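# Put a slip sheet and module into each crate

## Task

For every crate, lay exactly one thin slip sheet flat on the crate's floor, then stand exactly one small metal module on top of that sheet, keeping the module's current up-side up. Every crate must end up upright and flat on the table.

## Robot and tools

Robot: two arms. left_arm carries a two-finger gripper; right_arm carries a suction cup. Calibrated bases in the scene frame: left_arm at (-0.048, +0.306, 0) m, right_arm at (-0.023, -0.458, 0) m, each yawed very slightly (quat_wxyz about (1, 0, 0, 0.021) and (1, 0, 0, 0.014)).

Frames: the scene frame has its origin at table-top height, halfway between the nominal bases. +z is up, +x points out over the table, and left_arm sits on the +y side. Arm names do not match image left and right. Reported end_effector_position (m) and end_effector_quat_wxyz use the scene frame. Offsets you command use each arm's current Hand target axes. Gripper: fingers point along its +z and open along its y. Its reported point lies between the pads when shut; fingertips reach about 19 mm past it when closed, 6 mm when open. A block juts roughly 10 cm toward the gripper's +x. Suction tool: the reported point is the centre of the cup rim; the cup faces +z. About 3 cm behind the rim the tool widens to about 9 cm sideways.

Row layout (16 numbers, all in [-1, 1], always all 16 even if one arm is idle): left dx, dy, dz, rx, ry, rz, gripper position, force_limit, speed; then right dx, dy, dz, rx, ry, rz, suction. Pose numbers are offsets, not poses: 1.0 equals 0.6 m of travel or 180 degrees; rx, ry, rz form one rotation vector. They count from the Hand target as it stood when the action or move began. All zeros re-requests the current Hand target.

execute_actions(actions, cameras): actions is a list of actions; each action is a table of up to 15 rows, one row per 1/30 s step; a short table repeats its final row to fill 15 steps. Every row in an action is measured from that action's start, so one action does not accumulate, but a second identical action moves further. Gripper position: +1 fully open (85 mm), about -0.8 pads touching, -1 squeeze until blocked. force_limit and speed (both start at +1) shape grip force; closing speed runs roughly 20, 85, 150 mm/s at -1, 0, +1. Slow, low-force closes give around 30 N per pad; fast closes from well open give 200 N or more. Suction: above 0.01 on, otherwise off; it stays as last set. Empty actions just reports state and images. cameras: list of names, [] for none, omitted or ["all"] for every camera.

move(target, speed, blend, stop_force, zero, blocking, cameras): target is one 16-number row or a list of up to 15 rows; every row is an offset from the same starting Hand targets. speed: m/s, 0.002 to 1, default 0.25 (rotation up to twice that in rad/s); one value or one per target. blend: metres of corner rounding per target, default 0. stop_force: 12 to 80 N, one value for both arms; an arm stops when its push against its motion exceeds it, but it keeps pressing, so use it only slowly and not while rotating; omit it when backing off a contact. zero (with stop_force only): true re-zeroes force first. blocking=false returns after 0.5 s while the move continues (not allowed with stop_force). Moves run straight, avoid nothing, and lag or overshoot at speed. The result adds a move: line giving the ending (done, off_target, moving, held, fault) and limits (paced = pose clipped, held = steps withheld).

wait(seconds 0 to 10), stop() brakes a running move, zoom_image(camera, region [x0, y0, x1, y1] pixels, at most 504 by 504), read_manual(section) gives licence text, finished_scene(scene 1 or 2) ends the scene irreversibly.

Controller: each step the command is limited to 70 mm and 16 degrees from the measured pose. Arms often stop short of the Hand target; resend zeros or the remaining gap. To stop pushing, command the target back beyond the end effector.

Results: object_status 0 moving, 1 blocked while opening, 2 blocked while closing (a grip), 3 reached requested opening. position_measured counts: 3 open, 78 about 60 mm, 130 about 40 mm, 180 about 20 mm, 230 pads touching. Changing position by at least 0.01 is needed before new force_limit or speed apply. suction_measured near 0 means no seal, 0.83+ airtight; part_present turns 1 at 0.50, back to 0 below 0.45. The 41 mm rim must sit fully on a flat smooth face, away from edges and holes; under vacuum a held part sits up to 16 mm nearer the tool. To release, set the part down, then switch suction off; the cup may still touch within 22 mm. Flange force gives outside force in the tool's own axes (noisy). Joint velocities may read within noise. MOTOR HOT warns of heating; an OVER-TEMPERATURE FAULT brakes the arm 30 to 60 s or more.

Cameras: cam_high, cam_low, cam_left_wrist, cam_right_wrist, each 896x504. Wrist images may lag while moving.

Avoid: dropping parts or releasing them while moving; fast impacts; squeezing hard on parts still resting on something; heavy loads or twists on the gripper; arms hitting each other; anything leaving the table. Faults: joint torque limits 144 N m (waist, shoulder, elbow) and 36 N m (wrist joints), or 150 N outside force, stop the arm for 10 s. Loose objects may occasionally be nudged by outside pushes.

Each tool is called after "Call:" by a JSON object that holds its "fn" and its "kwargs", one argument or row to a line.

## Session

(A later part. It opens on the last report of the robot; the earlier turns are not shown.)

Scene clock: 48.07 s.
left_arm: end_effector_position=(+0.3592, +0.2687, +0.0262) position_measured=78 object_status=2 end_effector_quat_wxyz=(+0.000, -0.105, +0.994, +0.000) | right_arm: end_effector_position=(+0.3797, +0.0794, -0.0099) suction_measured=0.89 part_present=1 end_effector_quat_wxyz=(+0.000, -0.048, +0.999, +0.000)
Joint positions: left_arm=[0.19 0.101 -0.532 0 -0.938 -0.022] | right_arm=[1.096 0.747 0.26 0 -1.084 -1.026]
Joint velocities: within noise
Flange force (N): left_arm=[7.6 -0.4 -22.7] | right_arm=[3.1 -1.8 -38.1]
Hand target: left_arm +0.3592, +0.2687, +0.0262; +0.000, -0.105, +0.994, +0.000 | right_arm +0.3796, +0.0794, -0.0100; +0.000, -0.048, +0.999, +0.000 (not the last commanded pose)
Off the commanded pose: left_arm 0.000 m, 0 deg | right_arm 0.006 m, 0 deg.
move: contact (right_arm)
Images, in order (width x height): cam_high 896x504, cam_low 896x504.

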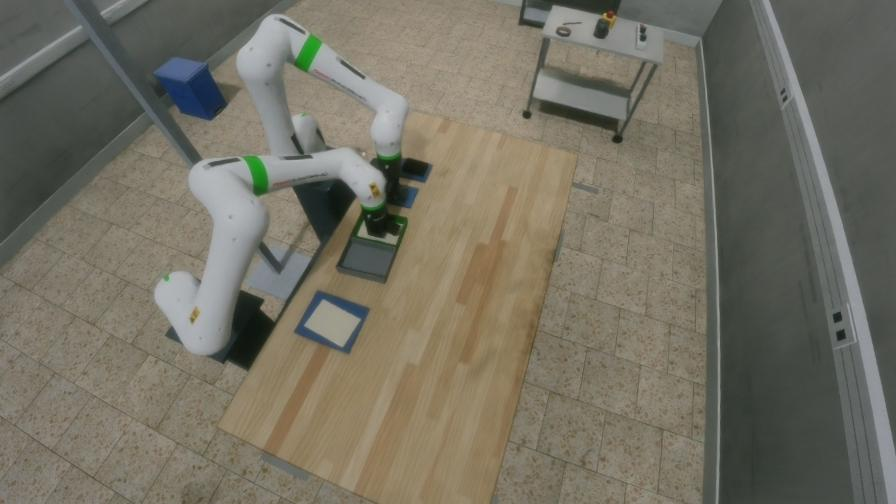

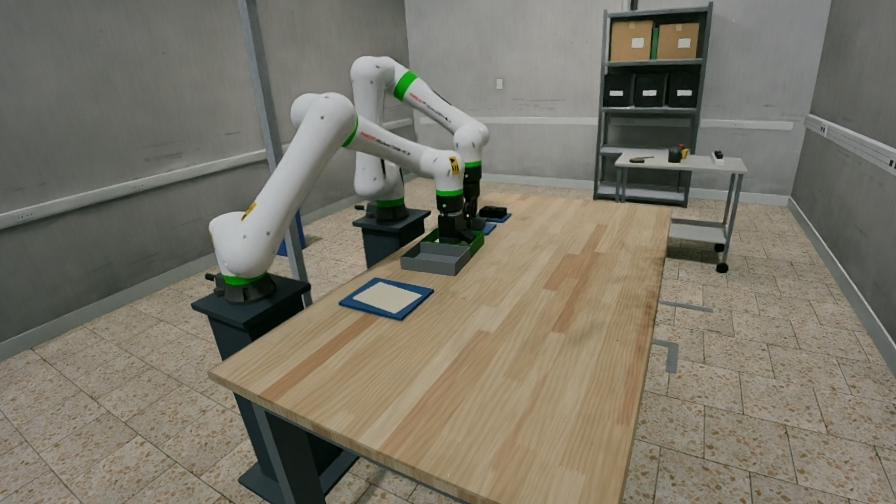

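Call:
{"fn": "execute_actions", "kwargs": {
  "actions": [
    [[0,0,0,0,0,0,-1,-0.6,-1,0,0,0,0,0,0,0]]
  ],
  "cameras": []
}}

Call:
{"fn": "wait", "kwargs": {
  "seconds": 0.4,
  "cameras": []
}}

Call:
{"fn": "move", "kwargs": {
  "target": [
    [0,0,0,0,0,0,-1,-0.6,-1,0,0,-0.21,0,0,0,0],
    [0,0,0,0,0,0,-1,-0.6,-1,0.042,-0.6697,-0.0915,0,0,0.061,0]
  ],
  "speed": [0.06,0.22],
  "cameras": ["cam_high","cam_right_wrist","cam_low"]
}}

Call:
{"fn": "zoom_image", "kwargs": {
  "camera": "cam_right_wrist",
  "region": [250, 200, 750, 504]
}}

Call:
{"fn": "zoom_image", "kwargs": {
  "camera": "cam_high",
  "region": [320, 190, 420, 290]
}}

Scene clock: 50.63 s.
left_arm: end_effector_position=(+0.3592, +0.2687, +0.0262) position_measured=78 object_status=2 end_effector_quat_wxyz=(+0.000, -0.105, +0.994, +0.000) | right_arm: end_effector_position=(+0.3796, +0.0794, -0.0100) suction_measured=0.00 part_present=0 end_effector_quat_wxyz=(+0.000, -0.048, +0.999, +0.000)
Joint positions: left_arm=[0.19 0.101 -0.532 0 -0.938 -0.022] | right_arm=[1.096 0.747 0.26 0 -1.084 -1.026]
Joint velocities: within noise
Flange force (N): left_arm=[7.7 -0.1 -22.5] | right_arm=[8.5 -5.6 -65.9]
Hand target: left_arm +0.3592, +0.2687, +0.0262; +0.000, -0.105, +0.994, +0.000 | right_arm +0.3796, +0.0794, -0.0100; +0.000, -0.048, +0.999, +0.000
Off the commanded pose: left_arm 0.000 m, 0 deg | right_arm 0.000 m, 0 deg.
Step readings (end_effector_position of left_arm | right_arm):
0: (+0.3592, +0.2687, +0.0262) | (+0.3796, +0.0794, -0.0100)
1: (+0.3592, +0.2687, +0.0262) | (+0.3796, +0.0794, -0.0100)
2: (+0.3592, +0.2687, +0.0262) | (+0.3796, +0.0794, -0.0100)
4: (+0.3592, +0.2687, +0.0262) | (+0.3796, +0.0794, -0.0100)
8: (+0.3592, +0.2687, +0.0262) | (+0.3796, +0.0794, -0.0100)
15: (+0.3592, +0.2687, +0.0262) | (+0.3796, +0.0794, -0.0100)
No camera images: "cameras" was empty.

Scene clock: 51.03 s.
left_arm: end_effector_position=(+0.3592, +0.2687, +0.0262) position_measured=78 object_status=2 end_effector_quat_wxyz=(+0.000, -0.105, +0.994, +0.000) | right_arm: end_effector_position=(+0.3796, +0.0794, -0.0100) suction_measured=0.00 part_present=0 end_effector_quat_wxyz=(+0.000, -0.048, +0.999, +0.000)
Joint positions: left_arm=[0.19 0.101 -0.532 0 -0.938 -0.022] | right_arm=[1.096 0.747 0.26 0 -1.084 -1.026]
Joint velocities: within noise
Flange force (N): left_arm=[7.6 -0.1 -22.3] | right_arm=[8.3 -5.5 -65.8]
Hand target: left_arm +0.3592, +0.2687, +0.0262; +0.000, -0.105, +0.994, +0.000 | right_arm +0.3796, +0.0794, -0.0100; +0.000, -0.048, +0.999, +0.000
Off the commanded pose: left_arm 0.000 m, 0 deg | right_arm 0.000 m, 0 deg.
wait: 0.40 s; at rest by 0.17 s
No camera images: "cameras" was empty.

Scene clock: 55.43 s.
left_arm: end_effector_position=(+0.3592, +0.2687, +0.0262) position_measured=78 object_status=2 end_effector_quat_wxyz=(+0.000, -0.105, +0.994, +0.000) | right_arm: end_effector_position=(+0.3932, -0.3230, +0.0447) suction_measured=0.00 part_present=0 end_effector_quat_wxyz=(+0.000, +0.047, +0.999, +0.000)
Joint positions: left_arm=[0.19 0.101 -0.532 0 -0.938 -0.022] | right_arm=[0.588 0.165 -0.454 0 -0.951 -0.71]
Joint velocities: within noise
Flange force (N): left_arm=[8.0 -0.3 -22.7] | right_arm=[-1.2 -0.2 -2.6]
Hand target: left_arm +0.3592, +0.2687, +0.0262; +0.000, -0.105, +0.994, +0.000 | right_arm +0.3933, -0.3230, +0.0448; +0.000, +0.047, +0.999, +0.000
Off the commanded pose: left_arm 0.000 m, 0 deg | right_arm 0.000 m, 0 deg.
move: done
camera_calibration:
cam_right_wrist: T_world_to_cam=[[-0.140043, -0.989915, -0.0213602, -0.251811], [-0.885918, 0.115638, 0.449197, 0.395191], [-0.442196, 0.0818301, -0.893178, 0.311426], [0, 0, 0, 1]] pos_world=[0.452554, -0.320455, 0.0952613]
Images, in order (width x height): cam_high 896x504, cam_low 896x504, cam_right_wrist 896x504.

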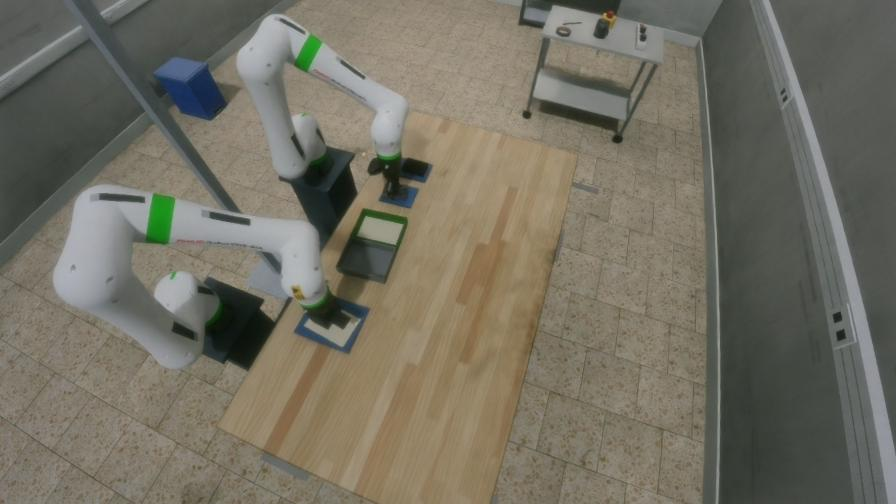

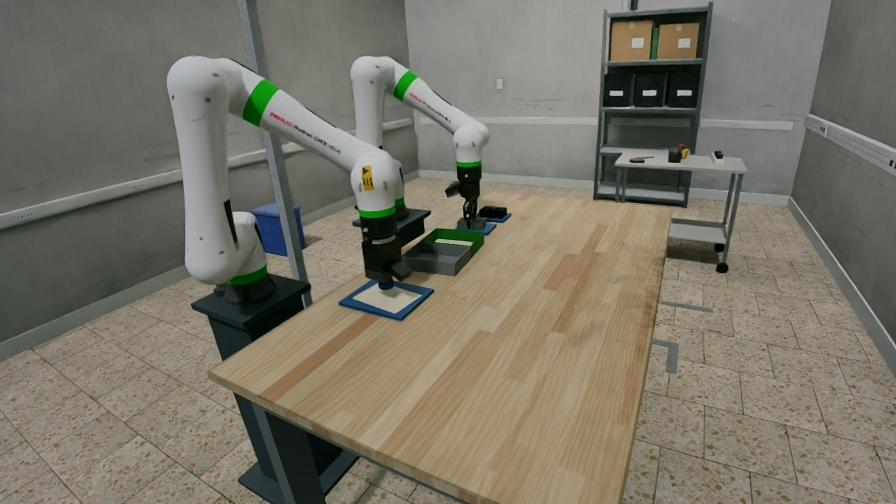

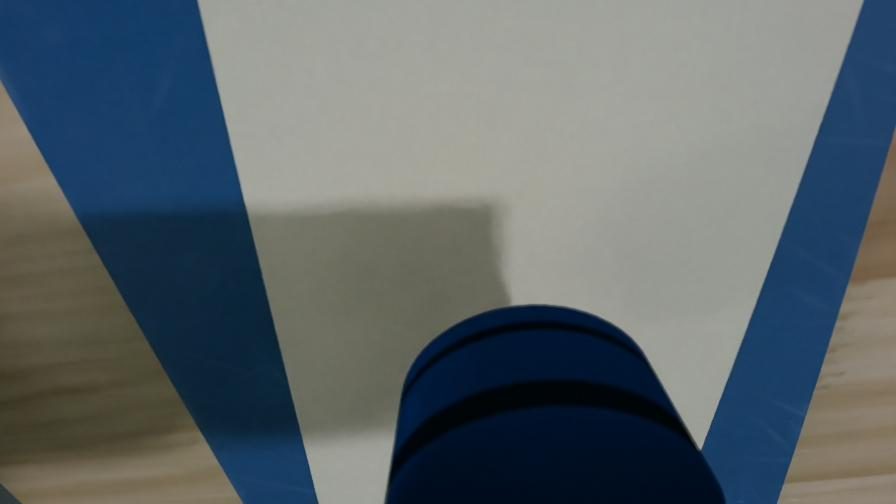

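Scaled by 1.008 from the camera's 896x504 image, which has a finer 1280x720 frame.

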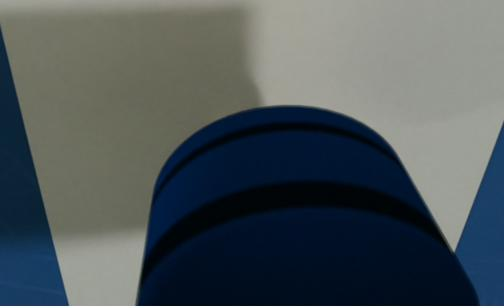

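Scaled by 5.040 from the camera's 896x504 image, which has a finer 1280x720 frame.

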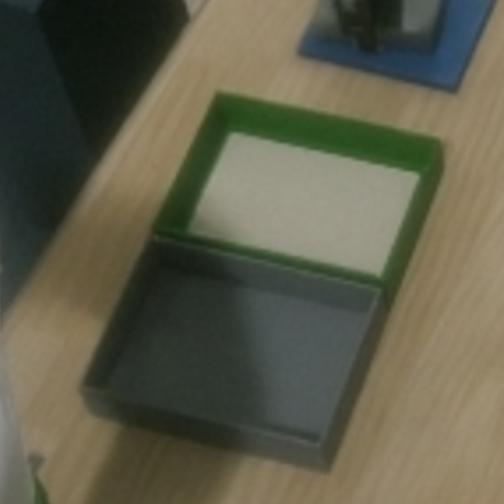

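Call:
{"fn": "move", "kwargs": {
  "target": [0,0,0,0,0,0,-1,-0.6,-1,0,0,0.1,0,0,0,1],
  "cameras": [],
  "speed": 0.025,
  "stop_force": 12
}}

Call:
{"fn": "move", "kwargs": {
  "target": [0,0,-0.16,0,0,0,-1,-0.6,-1,0,0,-0.2,0,0,0,1],
  "speed": 0.08,
  "cameras": ["cam_left_wrist","cam_low","cam_right_wrist"]
}}

Scene clock: 61.80 s.
left_arm: end_effector_position=(+0.3592, +0.2687, +0.0262) position_measured=78 object_status=2 end_effector_quat_wxyz=(+0.000, -0.105, +0.994, +0.000) | right_arm: end_effector_position=(+0.3934, -0.3229, -0.0036) suction_measured=0.89 part_present=1 end_effector_quat_wxyz=(+0.000, +0.048, +0.999, +0.000)
Joint positions: left_arm=[0.19 0.101 -0.532 0 -0.938 -0.022] | right_arm=[0.588 0.249 -0.494 0 -0.827 -0.71]
Joint velocities: within noise
Flange force (N): left_arm=[7.4 -0.2 -22.6] | right_arm=[11.6 -4.7 -55.4]
Hand target: left_arm +0.3592, +0.2687, +0.0262; +0.000, -0.105, +0.994, +0.000 | right_arm +0.3934, -0.3229, -0.0036; +0.000, +0.048, +0.999, +0.000 (not the last commanded pose)
Off the commanded pose: left_arm 0.000 m, 0 deg | right_arm 0.012 m, 0 deg.
move: contact (right_arm)
No camera images: "cameras" was empty.

Scene clock: 63.60 s.
left_arm: end_effector_position=(+0.3592, +0.2687, +0.1222) position_measured=78 object_status=2 end_effector_quat_wxyz=(+0.000, -0.105, +0.994, +0.000) | right_arm: end_effector_position=(+0.3934, -0.3230, +0.1164) suction_measured=0.89 part_present=1 end_effector_quat_wxyz=(+0.000, +0.047, +0.999, +0.000)
Joint positions: left_arm=[0.19 -0.027 -0.409 0 -1.189 -0.022] | right_arm=[0.588 0.069 -0.37 0 -1.132 -0.71]
Joint velocities: within noise
Flange force (N): left_arm=[3.8 -3.4 1.3] | right_arm=[-1.4 0.4 -3.0]
Hand target: left_arm +0.3592, +0.2687, +0.1222; +0.000, -0.105, +0.994, +0.000 | right_arm +0.3933, -0.3230, +0.1164; +0.000, +0.048, +0.999, +0.000
Off the commanded pose: left_arm 0.000 m, 0 deg | right_arm 0.000 m, 0 deg.
move: done
camera_calibration:
cam_left_wrist: T_world_to_cam=[[-0.210484, 0.977594, 0.00249636, -0.174143], [0.92851, 0.199116, 0.313405, -0.401326], [0.305885, 0.0682846, -0.949616, 0.111949], [0, 0, 0, 1]] pos_world=[0.301737, 0.242507, 0.23252]
cam_right_wrist: T_world_to_cam=[[-0.140082, -0.989907, -0.0214799, -0.250228], [-0.886013, 0.115637, 0.449008, 0.363191], [-0.441992, 0.0819294, -0.893269, 0.375377], [0, 0, 0, 1]] pos_world=[0.452654, -0.320455, 0.166862]
Images, in order (width x height): cam_low 896x504, cam_left_wrist 896x504, cam_right_wrist 896x504.

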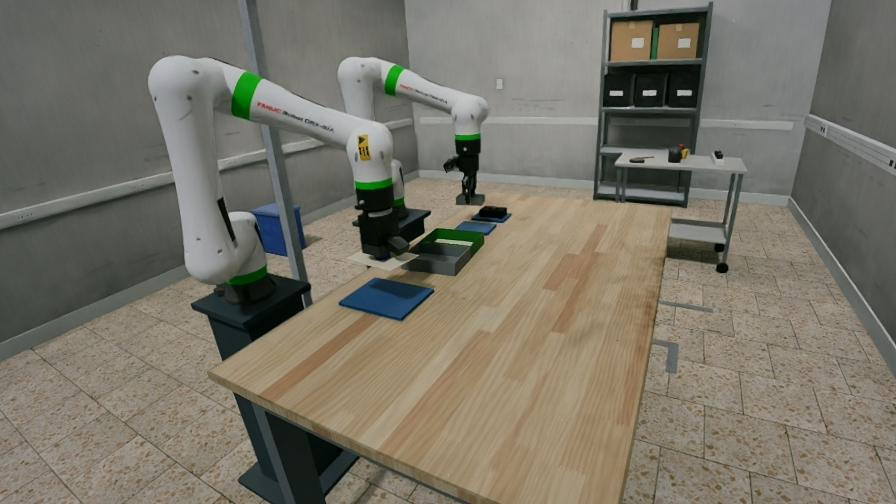

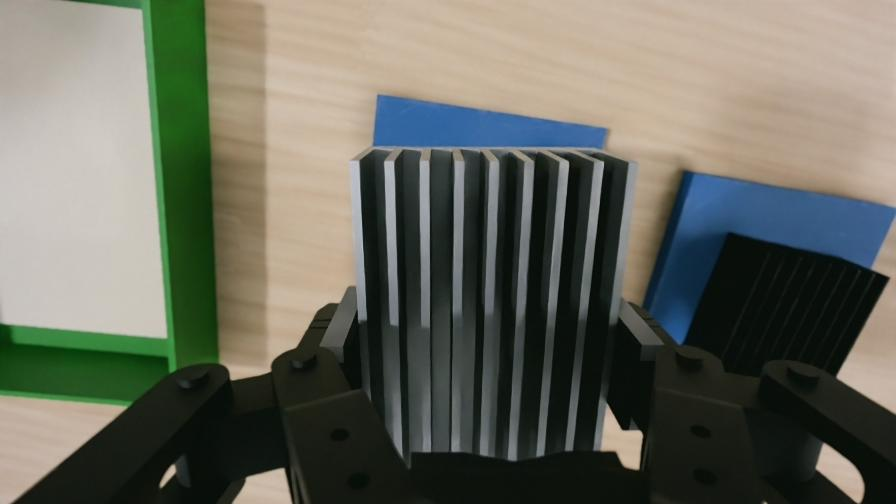

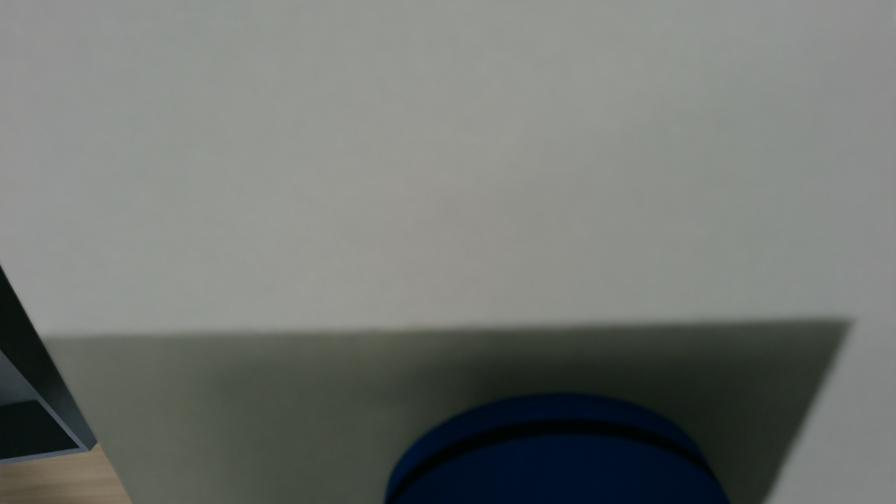

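Call:
{"fn": "move", "kwargs": {
  "target": [0,0,0,0,0,0,-1,-0.6,-1,0.039,0.434,0,0,0,-0.066,1],
  "speed": 0.18,
  "cameras": []
}}

Call:
{"fn": "move", "kwargs": {
  "target": [0,0,0,0,0,0,-1,-0.6,-1,0,0,0.107,0,0,0,1],
  "speed": 0.1,
  "cameras": ["cam_high","cam_left_wrist","cam_low"]
}}

Call:
{"fn": "zoom_image", "kwargs": {
  "camera": "cam_high",
  "region": [320, 200, 420, 300]
}}

Scene clock: 66.83 s.
left_arm: end_effector_position=(+0.3592, +0.2687, +0.1222) position_measured=78 object_status=2 end_effector_quat_wxyz=(+0.000, -0.105, +0.994, +0.000) | right_arm: end_effector_position=(+0.3948, -0.0616, +0.1165) suction_measured=0.89 part_present=1 end_effector_quat_wxyz=(+0.000, -0.056, +0.998, +0.000)
Joint positions: left_arm=[0.19 -0.027 -0.409 0 -1.189 -0.022] | right_arm=[0.96 0.397 0.036 0 -1.21 -0.875]
Joint velocities: within noise
Flange force (N): left_arm=[4.1 -3.4 1.1] | right_arm=[-0.5 0.5 -2.4]
Hand target: left_arm +0.3592, +0.2687, +0.1222; +0.000, -0.105, +0.994, +0.000 | right_arm +0.3948, -0.0616, +0.1165; +0.000, -0.056, +0.998, +0.000
Off the commanded pose: left_arm 0.000 m, 0 deg | right_arm 0.000 m, 0 deg.
move: done
No camera images: "cameras" was empty.

Scene clock: 67.80 s.
left_arm: end_effector_position=(+0.3592, +0.2687, +0.1222) position_measured=78 object_status=2 end_effector_quat_wxyz=(+0.000, -0.105, +0.994, +0.000) | right_arm: end_effector_position=(+0.3947, -0.0615, +0.0523) suction_measured=0.89 part_present=1 end_effector_quat_wxyz=(+0.000, -0.056, +0.998, +0.000)
Joint positions: left_arm=[0.19 -0.027 -0.409 0 -1.189 -0.022] | right_arm=[0.96 0.462 -0.034 0 -1.074 -0.875]
Joint velocities: within noise
Flange force (N): left_arm=[3.6 -3.1 1.1] | right_arm=[-1.3 0.8 -2.6]
Hand target: left_arm +0.3592, +0.2687, +0.1222; +0.000, -0.105, +0.994, +0.000 | right_arm +0.3948, -0.0615, +0.0523; +0.000, -0.056, +0.998, +0.000
Off the commanded pose: left_arm 0.000 m, 0 deg | right_arm 0.000 m, 0 deg.
move: done
camera_calibration:
cam_left_wrist: T_world_to_cam=[[-0.210514, 0.977587, 0.00258919, -0.174154], [0.928504, 0.199114, 0.313423, -0.401328], [0.305883, 0.068384, -0.94961, 0.111923], [0, 0, 0, 1]] pos_world=[0.301737, 0.242507, 0.23252]
Images, in order (width x height): cam_high 896x504, cam_low 896x504, cam_left_wrist 896x504.

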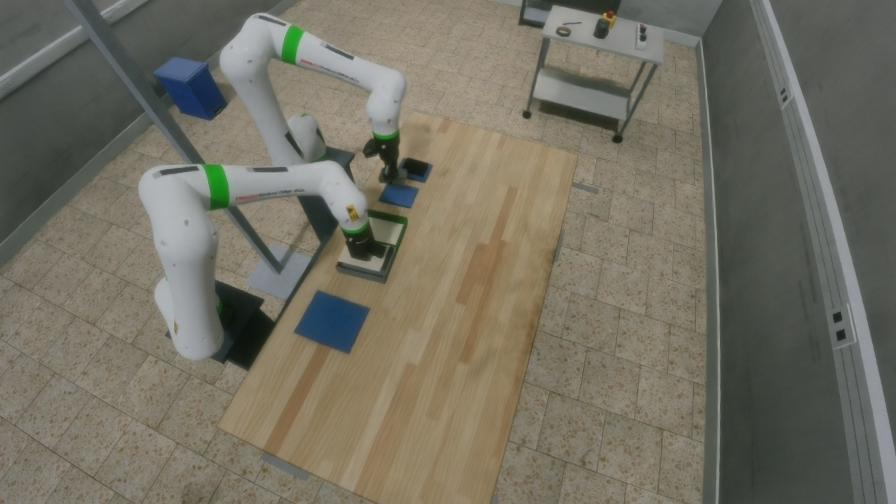

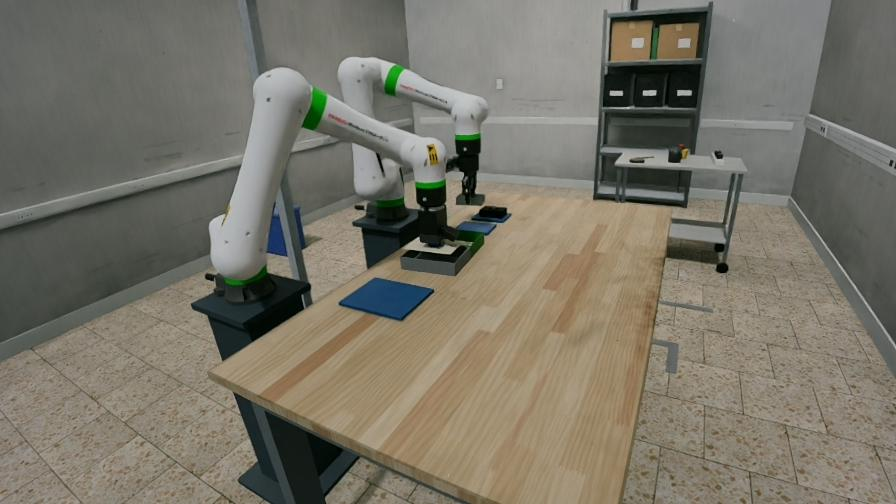

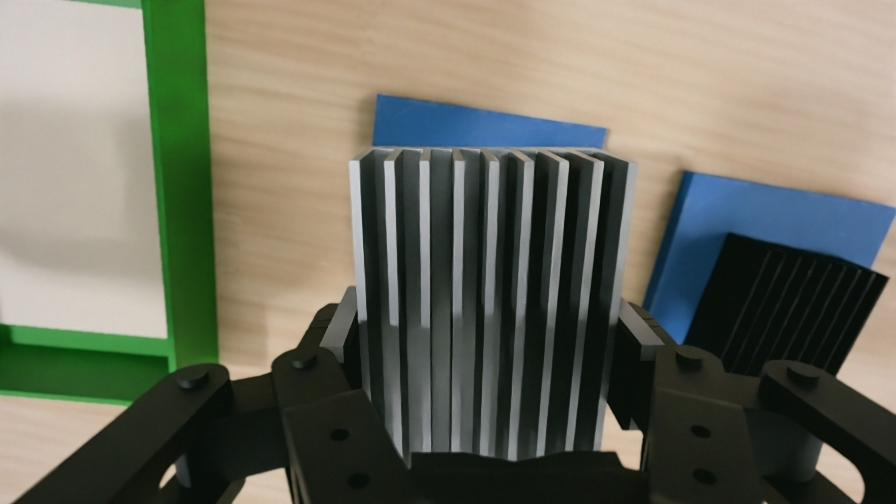

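Scaled by 5.040 from the camera's 896x504 image, which has a finer 1280x720 frame.

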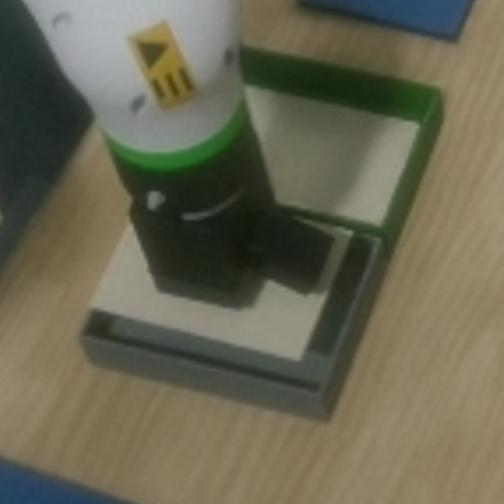

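Call:
{"fn": "move", "kwargs": {
  "target": [0,0,0,0,0,0,-1,-0.6,-1,0,0,0.114,0,0,0,1],
  "speed": 0.025,
  "stop_force": 12,
  "cameras": []
}}

Call:
{"fn": "execute_actions", "kwargs": {
  "actions": [
    [[0,0,0,0,0,0,-1,-0.6,-1,0,0,0,0,0,0,0]]
  ],
  "cameras": ["cam_high"]
}}

Call:
{"fn": "zoom_image", "kwargs": {
  "camera": "cam_high",
  "region": [320, 200, 420, 300]
}}

Call:
{"fn": "move", "kwargs": {
  "target": [0,0,0,0,0,0,-1,-0.6,-1,0,0,-0.21,0,0,0,0],
  "speed": 0.06,
  "cameras": ["cam_high","cam_right_wrist"]
}}

Scene clock: 73.63 s.
left_arm: end_effector_position=(+0.3592, +0.2687, +0.1222) position_measured=78 object_status=2 end_effector_quat_wxyz=(+0.000, -0.105, +0.994, +0.000) | right_arm: end_effector_position=(+0.3949, -0.0614, -0.0101) suction_measured=0.89 part_present=1 end_effector_quat_wxyz=(+0.000, -0.056, +0.998, +0.000)
Joint positions: left_arm=[0.19 -0.027 -0.409 0 -1.189 -0.022] | right_arm=[0.96 0.543 -0.081 0 -0.946 -0.875]
Joint velocities: within noise
Flange force (N): left_arm=[3.9 -3.2 1.3] | right_arm=[6.8 -3.3 -47.1]
Hand target: left_arm +0.3592, +0.2687, +0.1222; +0.000, -0.105, +0.994, +0.000 | right_arm +0.3949, -0.0614, -0.0102; +0.000, -0.056, +0.998, +0.000 (not the last commanded pose)
Off the commanded pose: left_arm 0.000 m, 0 deg | right_arm 0.006 m, 0 deg.
move: contact (right_arm)
No camera images: "cameras" was empty.

Scene clock: 74.33 s.
left_arm: end_effector_position=(+0.3592, +0.2687, +0.1222) position_measured=78 object_status=2 end_effector_quat_wxyz=(+0.000, -0.105, +0.994, +0.000) | right_arm: end_effector_position=(+0.3949, -0.0613, -0.0101) suction_measured=0.00 part_present=0 end_effector_quat_wxyz=(+0.000, -0.056, +0.998, +0.000)
Joint positions: left_arm=[0.19 -0.027 -0.409 0 -1.189 -0.022] | right_arm=[0.96 0.543 -0.081 0 -0.946 -0.875]
Joint velocities: within noise
Flange force (N): left_arm=[4.0 -3.3 1.8] | right_arm=[13.2 -6.4 -73.4]
Hand target: left_arm +0.3592, +0.2687, +0.1222; +0.000, -0.105, +0.994, +0.000 | right_arm +0.3949, -0.0614, -0.0102; +0.000, -0.056, +0.998, +0.000
Off the commanded pose: left_arm 0.000 m, 0 deg | right_arm 0.000 m, 0 deg.
Step readings (end_effector_position of left_arm | right_arm):
0: (+0.3592, +0.2687, +0.1222) | (+0.3949, -0.0614, -0.0101)
1: (+0.3592, +0.2687, +0.1222) | (+0.3949, -0.0614, -0.0101)
2: (+0.3592, +0.2687, +0.1222) | (+0.3949, -0.0613, -0.0101)
4: (+0.3592, +0.2687, +0.1222) | (+0.3949, -0.0613, -0.0101)
8: (+0.3592, +0.2687, +0.1222) | (+0.3949, -0.0613, -0.0101)
15: (+0.3592, +0.2687, +0.1222) | (+0.3949, -0.0613, -0.0101)
Images, in order (width x height): cam_high 896x504.

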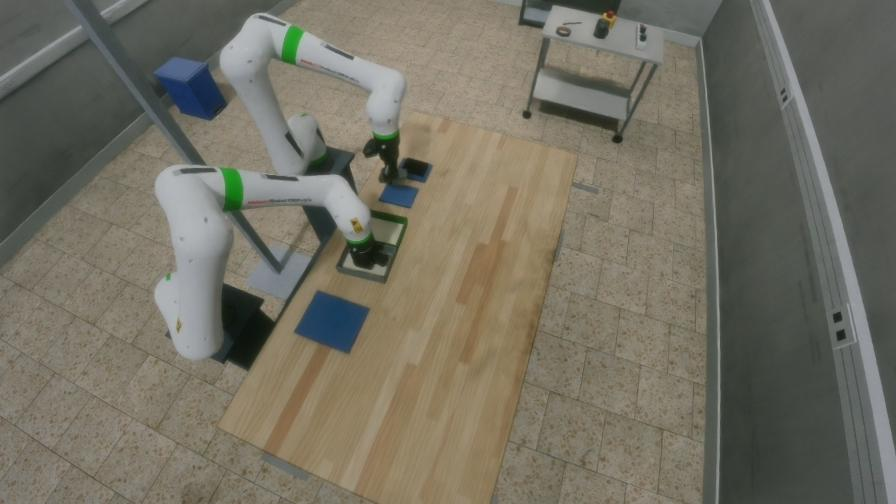

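Scaled by 5.040 from the camera's 896x504 image, which has a finer 1280x720 frame.

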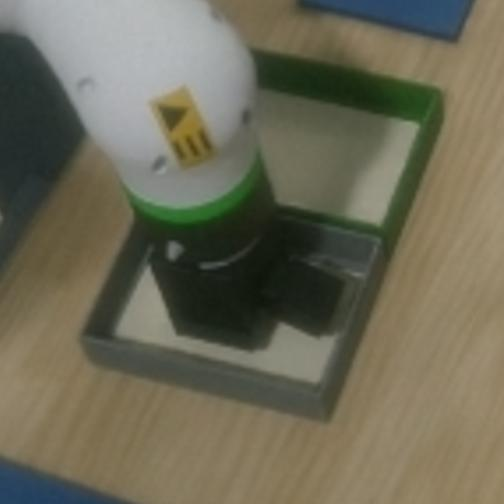

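Scene clock: 76.73 s.
left_arm: end_effector_position=(+0.3592, +0.2687, +0.1222) position_measured=78 object_status=2 end_effector_quat_wxyz=(+0.000, -0.105, +0.994, +0.000) | right_arm: end_effector_position=(+0.3948, -0.0615, +0.1158) suction_measured=0.00 part_present=0 end_effector_quat_wxyz=(+0.000, -0.056, +0.998, +0.000)
Joint positions: left_arm=[0.19 -0.027 -0.409 0 -1.189 -0.022] | right_arm=[0.96 0.397 0.035 0 -1.208 -0.875]
Joint velocities: within noise
Flange force (N): left_arm=[3.9 -3.4 1.2] | right_arm=[-1.1 0.9 -2.5]
Hand target: left_arm +0.3592, +0.2687, +0.1222; +0.000, -0.105, +0.994, +0.000 | right_arm +0.3948, -0.0615, +0.1158; +0.000, -0.056, +0.998, +0.000
Off the commanded pose: left_arm 0.000 m, 0 deg | right_arm 0.000 m, 0 deg.
move: done
camera_calibration:
cam_right_wrist: T_world_to_cam=[[0.0667403, -0.997532, -0.0218241, -0.0732675], [-0.891032, -0.0694294, 0.448599, 0.325125], [-0.449007, -0.0104936, -0.893467, 0.351231], [0, 0, 0, 1]] pos_world=[0.452292, -0.0468277, 0.166364]
Images, in order (width x height): cam_high 896x504, cam_right_wrist 896x504.

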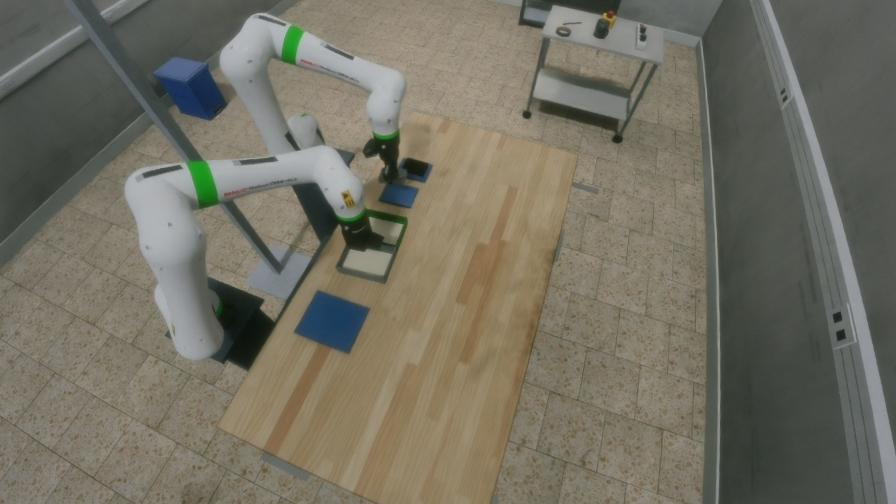

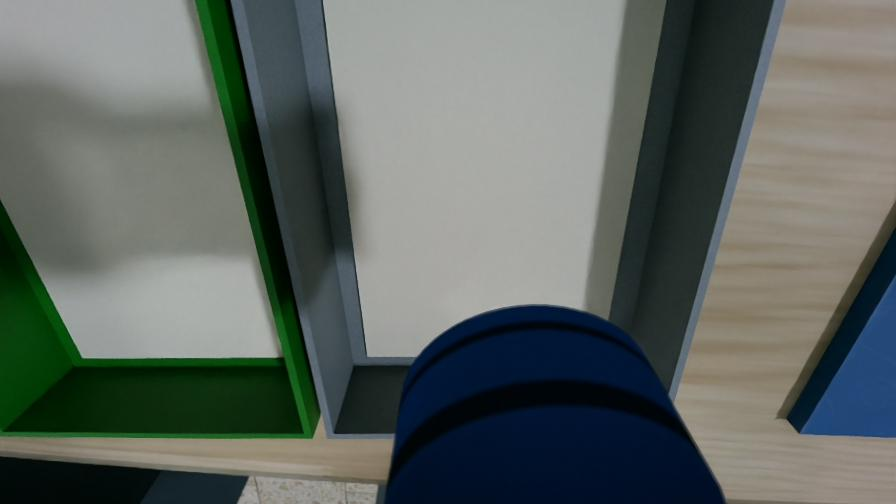

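Call:
{"fn": "move", "kwargs": {
  "target": [0.037,-0.323,0.02,0,0,0.036,-1,-0.6,-1,0.054,-0.48,-0.307,0,0,0,0],
  "speed": 0.2,
  "cameras": ["cam_left_wrist","cam_high"]
}}

Call:
{"fn": "zoom_image", "kwargs": {
  "camera": "cam_high",
  "region": [320, 180, 440, 300]
}}

Scene clock: 81.23 s.
left_arm: end_effector_position=(+0.3779, +0.0746, +0.1102) position_measured=78 object_status=2 end_effector_quat_wxyz=(+0.000, -0.049, +0.999, +0.000) | right_arm: end_effector_position=(+0.3948, -0.3515, +0.2998) suction_measured=0.00 part_present=0 end_effector_quat_wxyz=(+0.000, -0.056, +0.998, +0.000)
Joint positions: left_arm=[-0.268 0.174 -0.223 0 -1.174 0.323] | right_arm=[0.529 -0.047 -0.046 0 -1.571 -0.444]
Joint velocities: within noise
Flange force (N): left_arm=[4.0 -1.5 1.3] | right_arm=[-0.2 -0.8 -2.5]
Hand target: left_arm +0.3779, +0.0746, +0.1102; +0.000, -0.049, +0.999, +0.000 | right_arm +0.3948, -0.3515, +0.2998; +0.000, -0.056, +0.998, +0.000
Off the commanded pose: left_arm 0.000 m, 0 deg | right_arm 0.000 m, 0 deg.
move: done
camera_calibration:
cam_left_wrist: T_world_to_cam=[[-0.0988434, 0.9951, 0.00258745, -0.0238167], [0.945049, 0.0930569, 0.313406, -0.374699], [0.311629, 0.0334233, -0.949616, 0.108492], [0, 0, 0, 1]] pos_world=[0.317946, 0.0549422, 0.22052]
Images, in order (width x height): cam_high 896x504, cam_left_wrist 896x504.

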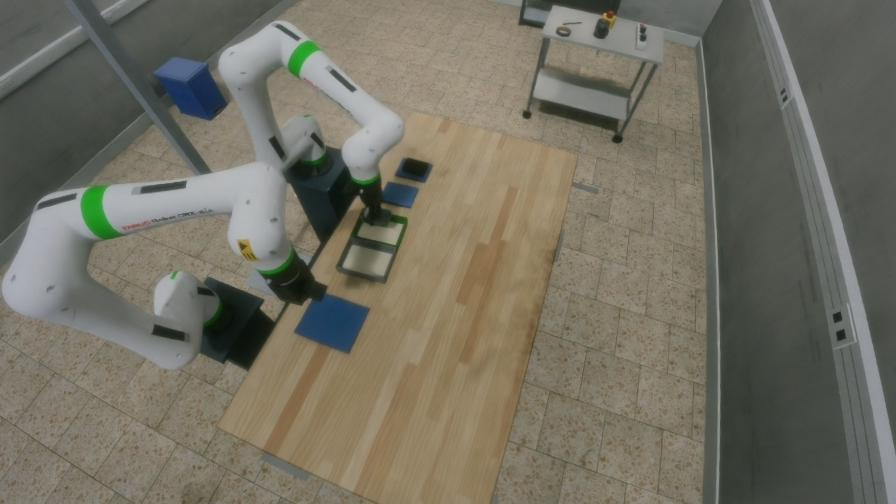

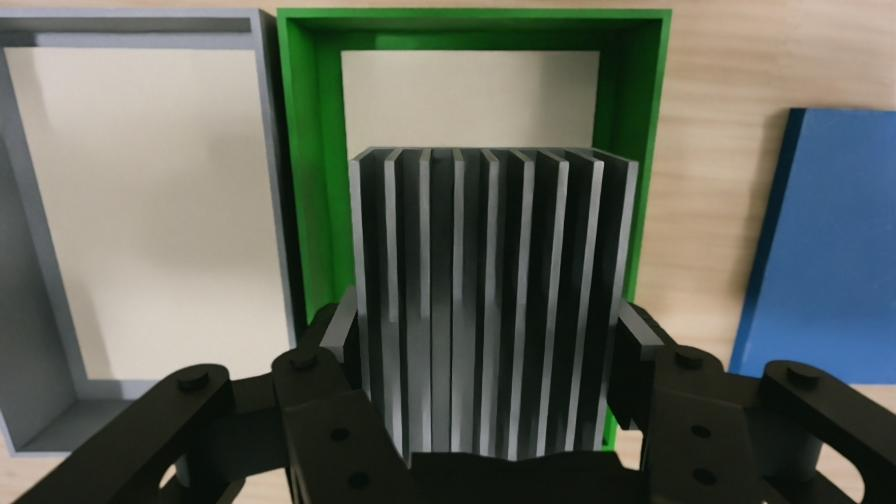

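Scaled by 4.200 from the camera's 896x504 image, which has a finer 1280x720 frame.

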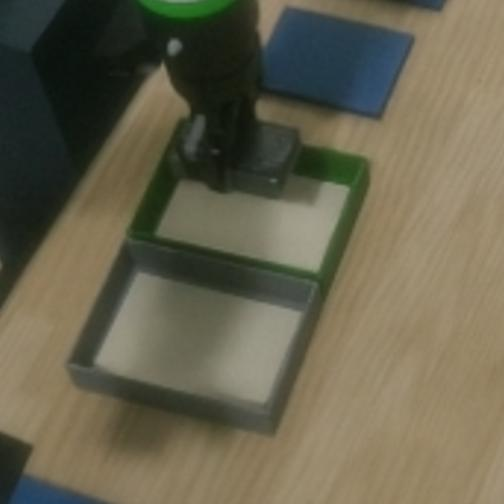

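Call:
{"fn": "move", "kwargs": {
  "target": [-0.003,0.002,0.09,0,0,0,-1,-0.6,-1,0,0,0,0,0,0,0],
  "speed": 0.1,
  "cameras": []
}}

Call:
{"fn": "move", "kwargs": {
  "target": [0,0,0.072,0,0,0,-1,-0.6,-1,0,0,0,0,0,0,0],
  "speed": 0.015,
  "stop_force": 12,
  "cameras": ["cam_left_wrist"]
}}

Scene clock: 83.30 s.
left_arm: end_effector_position=(+0.3796, +0.0760, +0.0562) position_measured=78 object_status=2 end_effector_quat_wxyz=(+0.000, -0.049, +0.999, +0.000) | right_arm: end_effector_position=(+0.3948, -0.3515, +0.2998) suction_measured=0.00 part_present=0 end_effector_quat_wxyz=(+0.000, -0.056, +0.998, +0.000)
Joint positions: left_arm=[-0.264 0.236 -0.288 0 -1.047 0.32] | right_arm=[0.529 -0.047 -0.046 0 -1.571 -0.444]
Joint velocities: within noise
Flange force (N): left_arm=[5.2 -0.9 0.8] | right_arm=[-1.0 0.2 -3.3]
Hand target: left_arm +0.3796, +0.0759, +0.0562; +0.000, -0.049, +0.999, +0.000 | right_arm +0.3948, -0.3515, +0.2998; +0.000, -0.056, +0.998, +0.000
Off the commanded pose: left_arm 0.000 m, 0 deg | right_arm 0.000 m, 0 deg.
move: done
No camera images: "cameras" was empty.

Scene clock: 86.60 s.
left_arm: end_effector_position=(+0.3797, +0.0758, +0.0210) position_measured=78 object_status=2 end_effector_quat_wxyz=(+0.000, -0.049, +0.999, +0.000) | right_arm: end_effector_position=(+0.3948, -0.3515, +0.2998) suction_measured=0.00 part_present=0 end_effector_quat_wxyz=(+0.000, -0.056, +0.998, +0.000)
Joint positions: left_arm=[-0.264 0.284 -0.322 0 -0.964 0.32] | right_arm=[0.529 -0.047 -0.046 0 -1.571 -0.444]
Joint velocities: within noise
Flange force (N): left_arm=[7.3 1.5 -37.3] | right_arm=[-0.3 0.1 -3.0]
Hand target: left_arm +0.3797, +0.0758, +0.0210; +0.000, -0.049, +0.999, +0.000 (not the last commanded pose) | right_arm +0.3948, -0.3515, +0.2998; +0.000, -0.056, +0.998, +0.000
Off the commanded pose: left_arm 0.008 m, 0 deg | right_arm 0.000 m, 0 deg.
move: contact (left_arm)
camera_calibration:
cam_left_wrist: T_world_to_cam=[[-0.0989689, 0.995088, 0.00230538, -0.0246231], [0.944935, 0.0932541, 0.31369, -0.348579], [0.311934, 0.033224, -0.949523, 0.0230835], [0, 0, 0, 1]] pos_world=[0.319747, 0.0562416, 0.131321]
Images, in order (width x height): cam_left_wrist 896x504.

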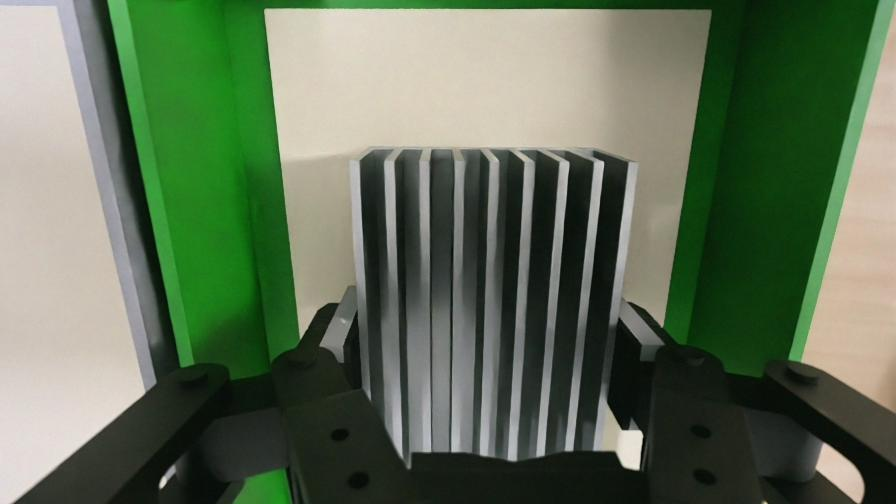

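Call:
{"fn": "move", "kwargs": {
  "target": [0,0,0,0,0,0,0.85,-0.6,-1,0,0,0,0,0,0,0],
  "cameras": []
}}

Call:
{"fn": "move", "kwargs": {
  "target": [
    [0,0,-0.16,0,0,0,0.85,-0.6,-1,0,0,0,0,0,0,0],
    [-0.0605,0.57,-0.18,0,0,0.0306,0.85,-0.6,-1,0,0,0,0,0,0,0]
  ],
  "speed": [0.1,0.25],
  "blend": [0.02,0],
  "cameras": ["cam_left_wrist","cam_high"]
}}

Call:
{"fn": "zoom_image", "kwargs": {
  "camera": "cam_high",
  "region": [320, 180, 440, 300]
}}

Call:
{"fn": "zoom_image", "kwargs": {
  "camera": "cam_left_wrist",
  "region": [330, 80, 660, 380]
}}

Scene clock: 91.33 s.
left_arm: end_effector_position=(+0.3797, +0.0758, +0.0210) position_measured=22 object_status=0 end_effector_quat_wxyz=(+0.000, -0.049, +0.999, +0.000) | right_arm: end_effector_position=(+0.3948, -0.3515, +0.2998) suction_measured=0.00 part_present=0 end_effector_quat_wxyz=(+0.000, -0.056, +0.998, +0.000)
Joint positions: left_arm=[-0.264 0.284 -0.322 0 -0.964 0.32] | right_arm=[0.529 -0.047 -0.046 0 -1.571 -0.444]
Joint velocities: within noise
Flange force (N): left_arm=[3.7 -1.8 -1.4] | right_arm=[-0.1 0.5 -3.1]
Hand target: left_arm +0.3797, +0.0758, +0.0210; +0.000, -0.049, +0.999, +0.000 | right_arm +0.3948, -0.3515, +0.2998; +0.000, -0.056, +0.998, +0.000
Off the commanded pose: left_arm 0.000 m, 0 deg | right_arm 0.000 m, 0 deg.
move: done
No camera images: "cameras" was empty.

Scene clock: 94.10 s.
left_arm: end_effector_position=(+0.3825, +0.4198, +0.1289) position_measured=22 object_status=3 end_effector_quat_wxyz=(+0.000, -0.001, +1.000, +0.000) | right_arm: end_effector_position=(+0.3948, -0.3515, +0.2998) suction_measured=0.00 part_present=0 end_effector_quat_wxyz=(+0.000, -0.056, +0.998, +0.000)
Joint positions: left_arm=[0.513 0.06 -0.304 0 -1.207 -0.553] | right_arm=[0.529 -0.047 -0.046 0 -1.571 -0.444]
Joint velocities: within noise
Flange force (N): left_arm=[1.9 -4.5 -0.5] | right_arm=[-0.6 -0.1 -3.2]
Hand target: left_arm +0.3825, +0.4198, +0.1289; +0.000, -0.001, +1.000, +0.000 | right_arm +0.3948, -0.3515, +0.2998; +0.000, -0.056, +0.998, +0.000
Off the commanded pose: left_arm 0.000 m, 0 deg | right_arm 0.000 m, 0 deg.
move: done
camera_calibration:
cam_left_wrist: T_world_to_cam=[[-0.00294962, 0.999993, 0.00233323, -0.405606], [0.94952, 0.0020688, 0.3137, -0.380556], [0.313693, 0.00314074, -0.949519, 0.125109], [0, 0, 0, 1]] pos_world=[0.320903, 0.405997, 0.239121]
Images, in order (width x height): cam_high 896x504, cam_left_wrist 896x504.

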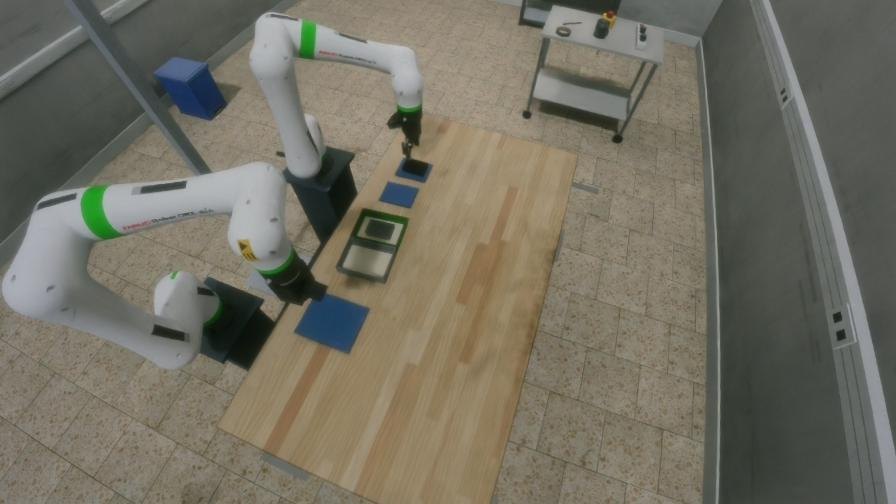

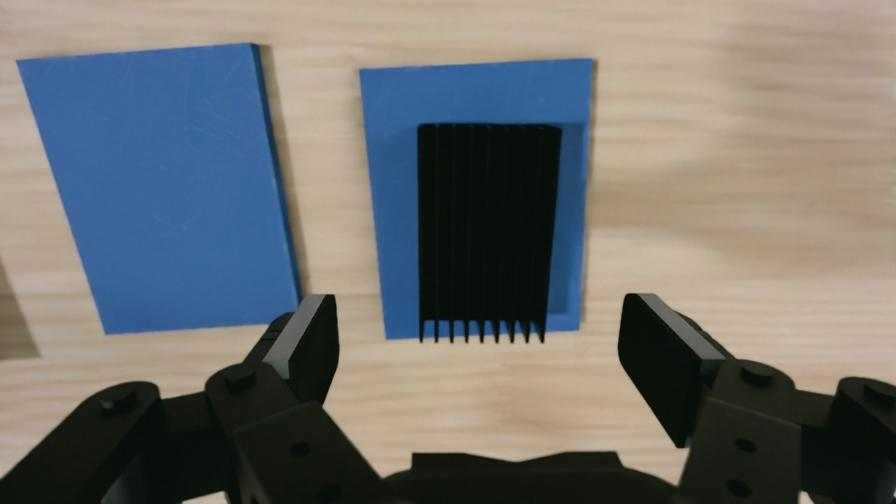

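Scaled by 4.200 from the camera's 896x504 image, which has a finer 1280x720 frame.

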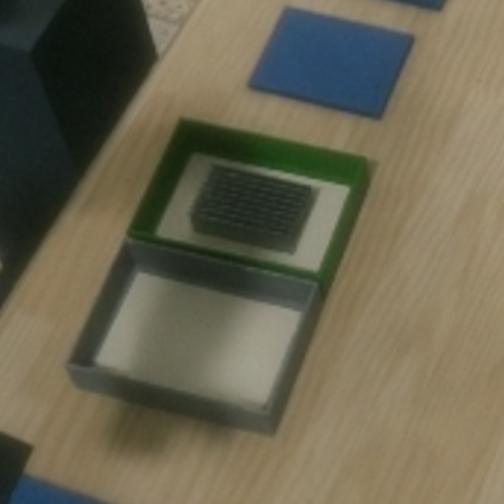

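Scaled by 1.527 from the camera's 896x504 image, which has a finer 1280x720 frame.

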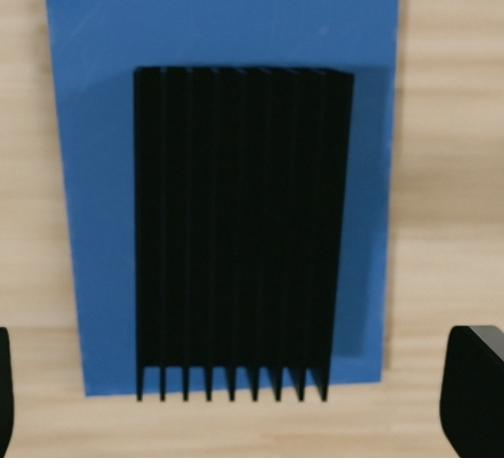

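Call:
{"fn": "move", "kwargs": {
  "target": [
    [0.001,0.0125,0,0,0,0,0.85,-0.6,-1,0,0,0,0,0,0,0],
    [0.001,0.0125,0.171,0,0,0,0.85,-0.6,-1,0,0,0,0,0,0,0]
  ],
  "speed": 0.1,
  "cameras": ["cam_left_wrist"]
}}

Call:
{"fn": "move", "kwargs": {
  "target": [0,0,0,0,0,0,-1,-0.6,-1,0,0,0,0,0,0,0],
  "cameras": ["cam_left_wrist"]
}}

Scene clock: 97.70 s.
left_arm: end_effector_position=(+0.3819, +0.4273, +0.0263) position_measured=22 object_status=3 end_effector_quat_wxyz=(+0.000, -0.001, +1.000, +0.000) | right_arm: end_effector_position=(+0.3948, -0.3515, +0.2998) suction_measured=0.00 part_present=0 end_effector_quat_wxyz=(+0.000, -0.056, +0.998, +0.000)
Joint positions: left_arm=[0.528 0.189 -0.428 0 -0.953 -0.569] | right_arm=[0.529 -0.047 -0.046 0 -1.571 -0.444]
Joint velocities: within noise
Flange force (N): left_arm=[1.9 -4.7 -1.7] | right_arm=[-0.8 -0.1 -3.1]
Hand target: left_arm +0.3819, +0.4272, +0.0263; +0.000, -0.001, +1.000, +0.000 | right_arm +0.3948, -0.3515, +0.2998; +0.000, -0.056, +0.998, +0.000
Off the commanded pose: left_arm 0.000 m, 0 deg | right_arm 0.000 m, 0 deg.
move: done
camera_calibration:
cam_left_wrist: T_world_to_cam=[[-0.00298097, 0.999993, 0.00242818, -0.412971], [0.94952, 0.00206878, 0.313701, -0.347816], [0.313693, 0.00324073, -0.949519, 0.0278114], [0, 0, 0, 1]] pos_world=[0.320303, 0.413597, 0.13652]
Images, in order (width x height): cam_left_wrist 896x504.

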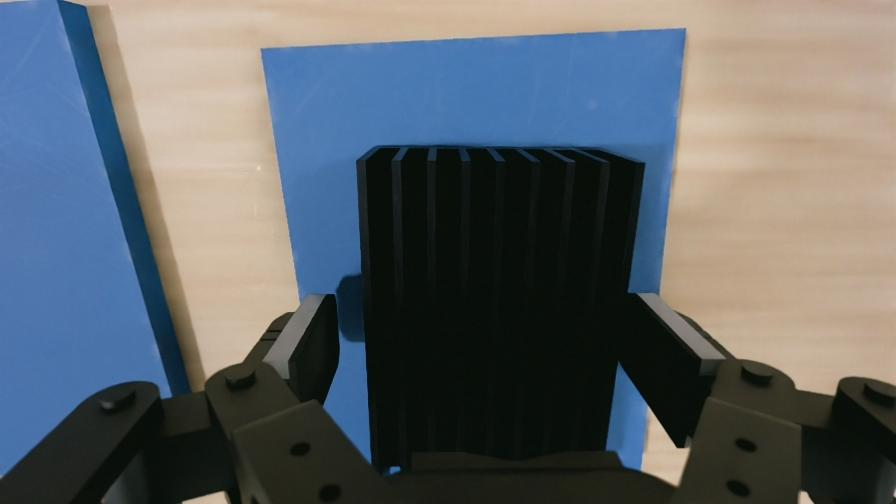

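Scene clock: 99.03 s.
left_arm: end_effector_position=(+0.3820, +0.4272, +0.0263) position_measured=78 object_status=0 end_effector_quat_wxyz=(+0.000, -0.001, +1.000, +0.000) | right_arm: end_effector_position=(+0.3948, -0.3515, +0.2998) suction_measured=0.00 part_present=0 end_effector_quat_wxyz=(+0.000, -0.056, +0.998, +0.000)
Joint positions: left_arm=[0.528 0.189 -0.428 0.001 -0.953 -0.569] | right_arm=[0.529 -0.047 -0.046 0 -1.571 -0.444]
Joint velocities: within noise
Flange force (N): left_arm=[5.0 -2.8 -19.1] | right_arm=[-0.8 0.6 -2.7]
Hand target: left_arm +0.3819, +0.4272, +0.0263; +0.000, -0.001, +1.000, +0.000 | right_arm +0.3948, -0.3515, +0.2998; +0.000, -0.056, +0.998, +0.000
Off the commanded pose: left_arm 0.000 m, 0 deg | right_arm 0.000 m, 0 deg.
move: done
camera_calibration:
cam_left_wrist: T_world_to_cam=[[-0.0030461, 0.999993, 0.00230137, -0.412832], [0.949519, 0.0021704, 0.313702, -0.347858], [0.313695, 0.00314076, -0.949519, 0.0278528], [0, 0, 0, 1]] pos_world=[0.320303, 0.413497, 0.136521]
Images, in order (width x height): cam_left_wrist 896x504.

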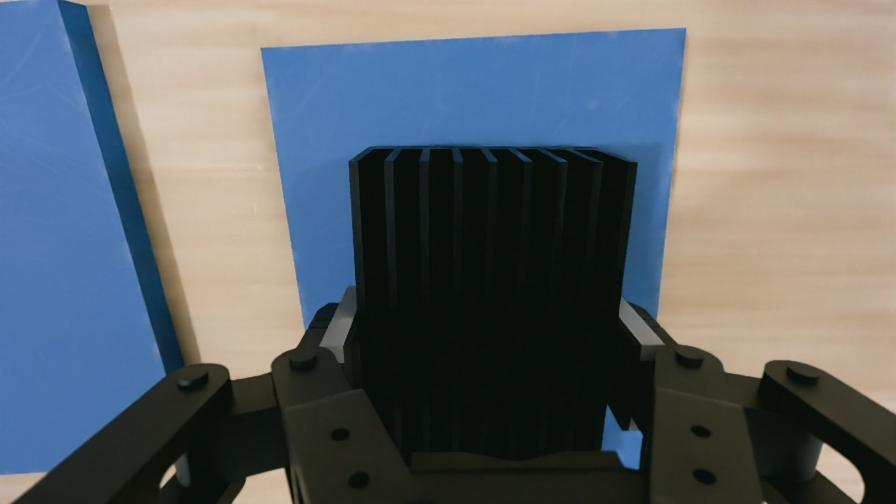

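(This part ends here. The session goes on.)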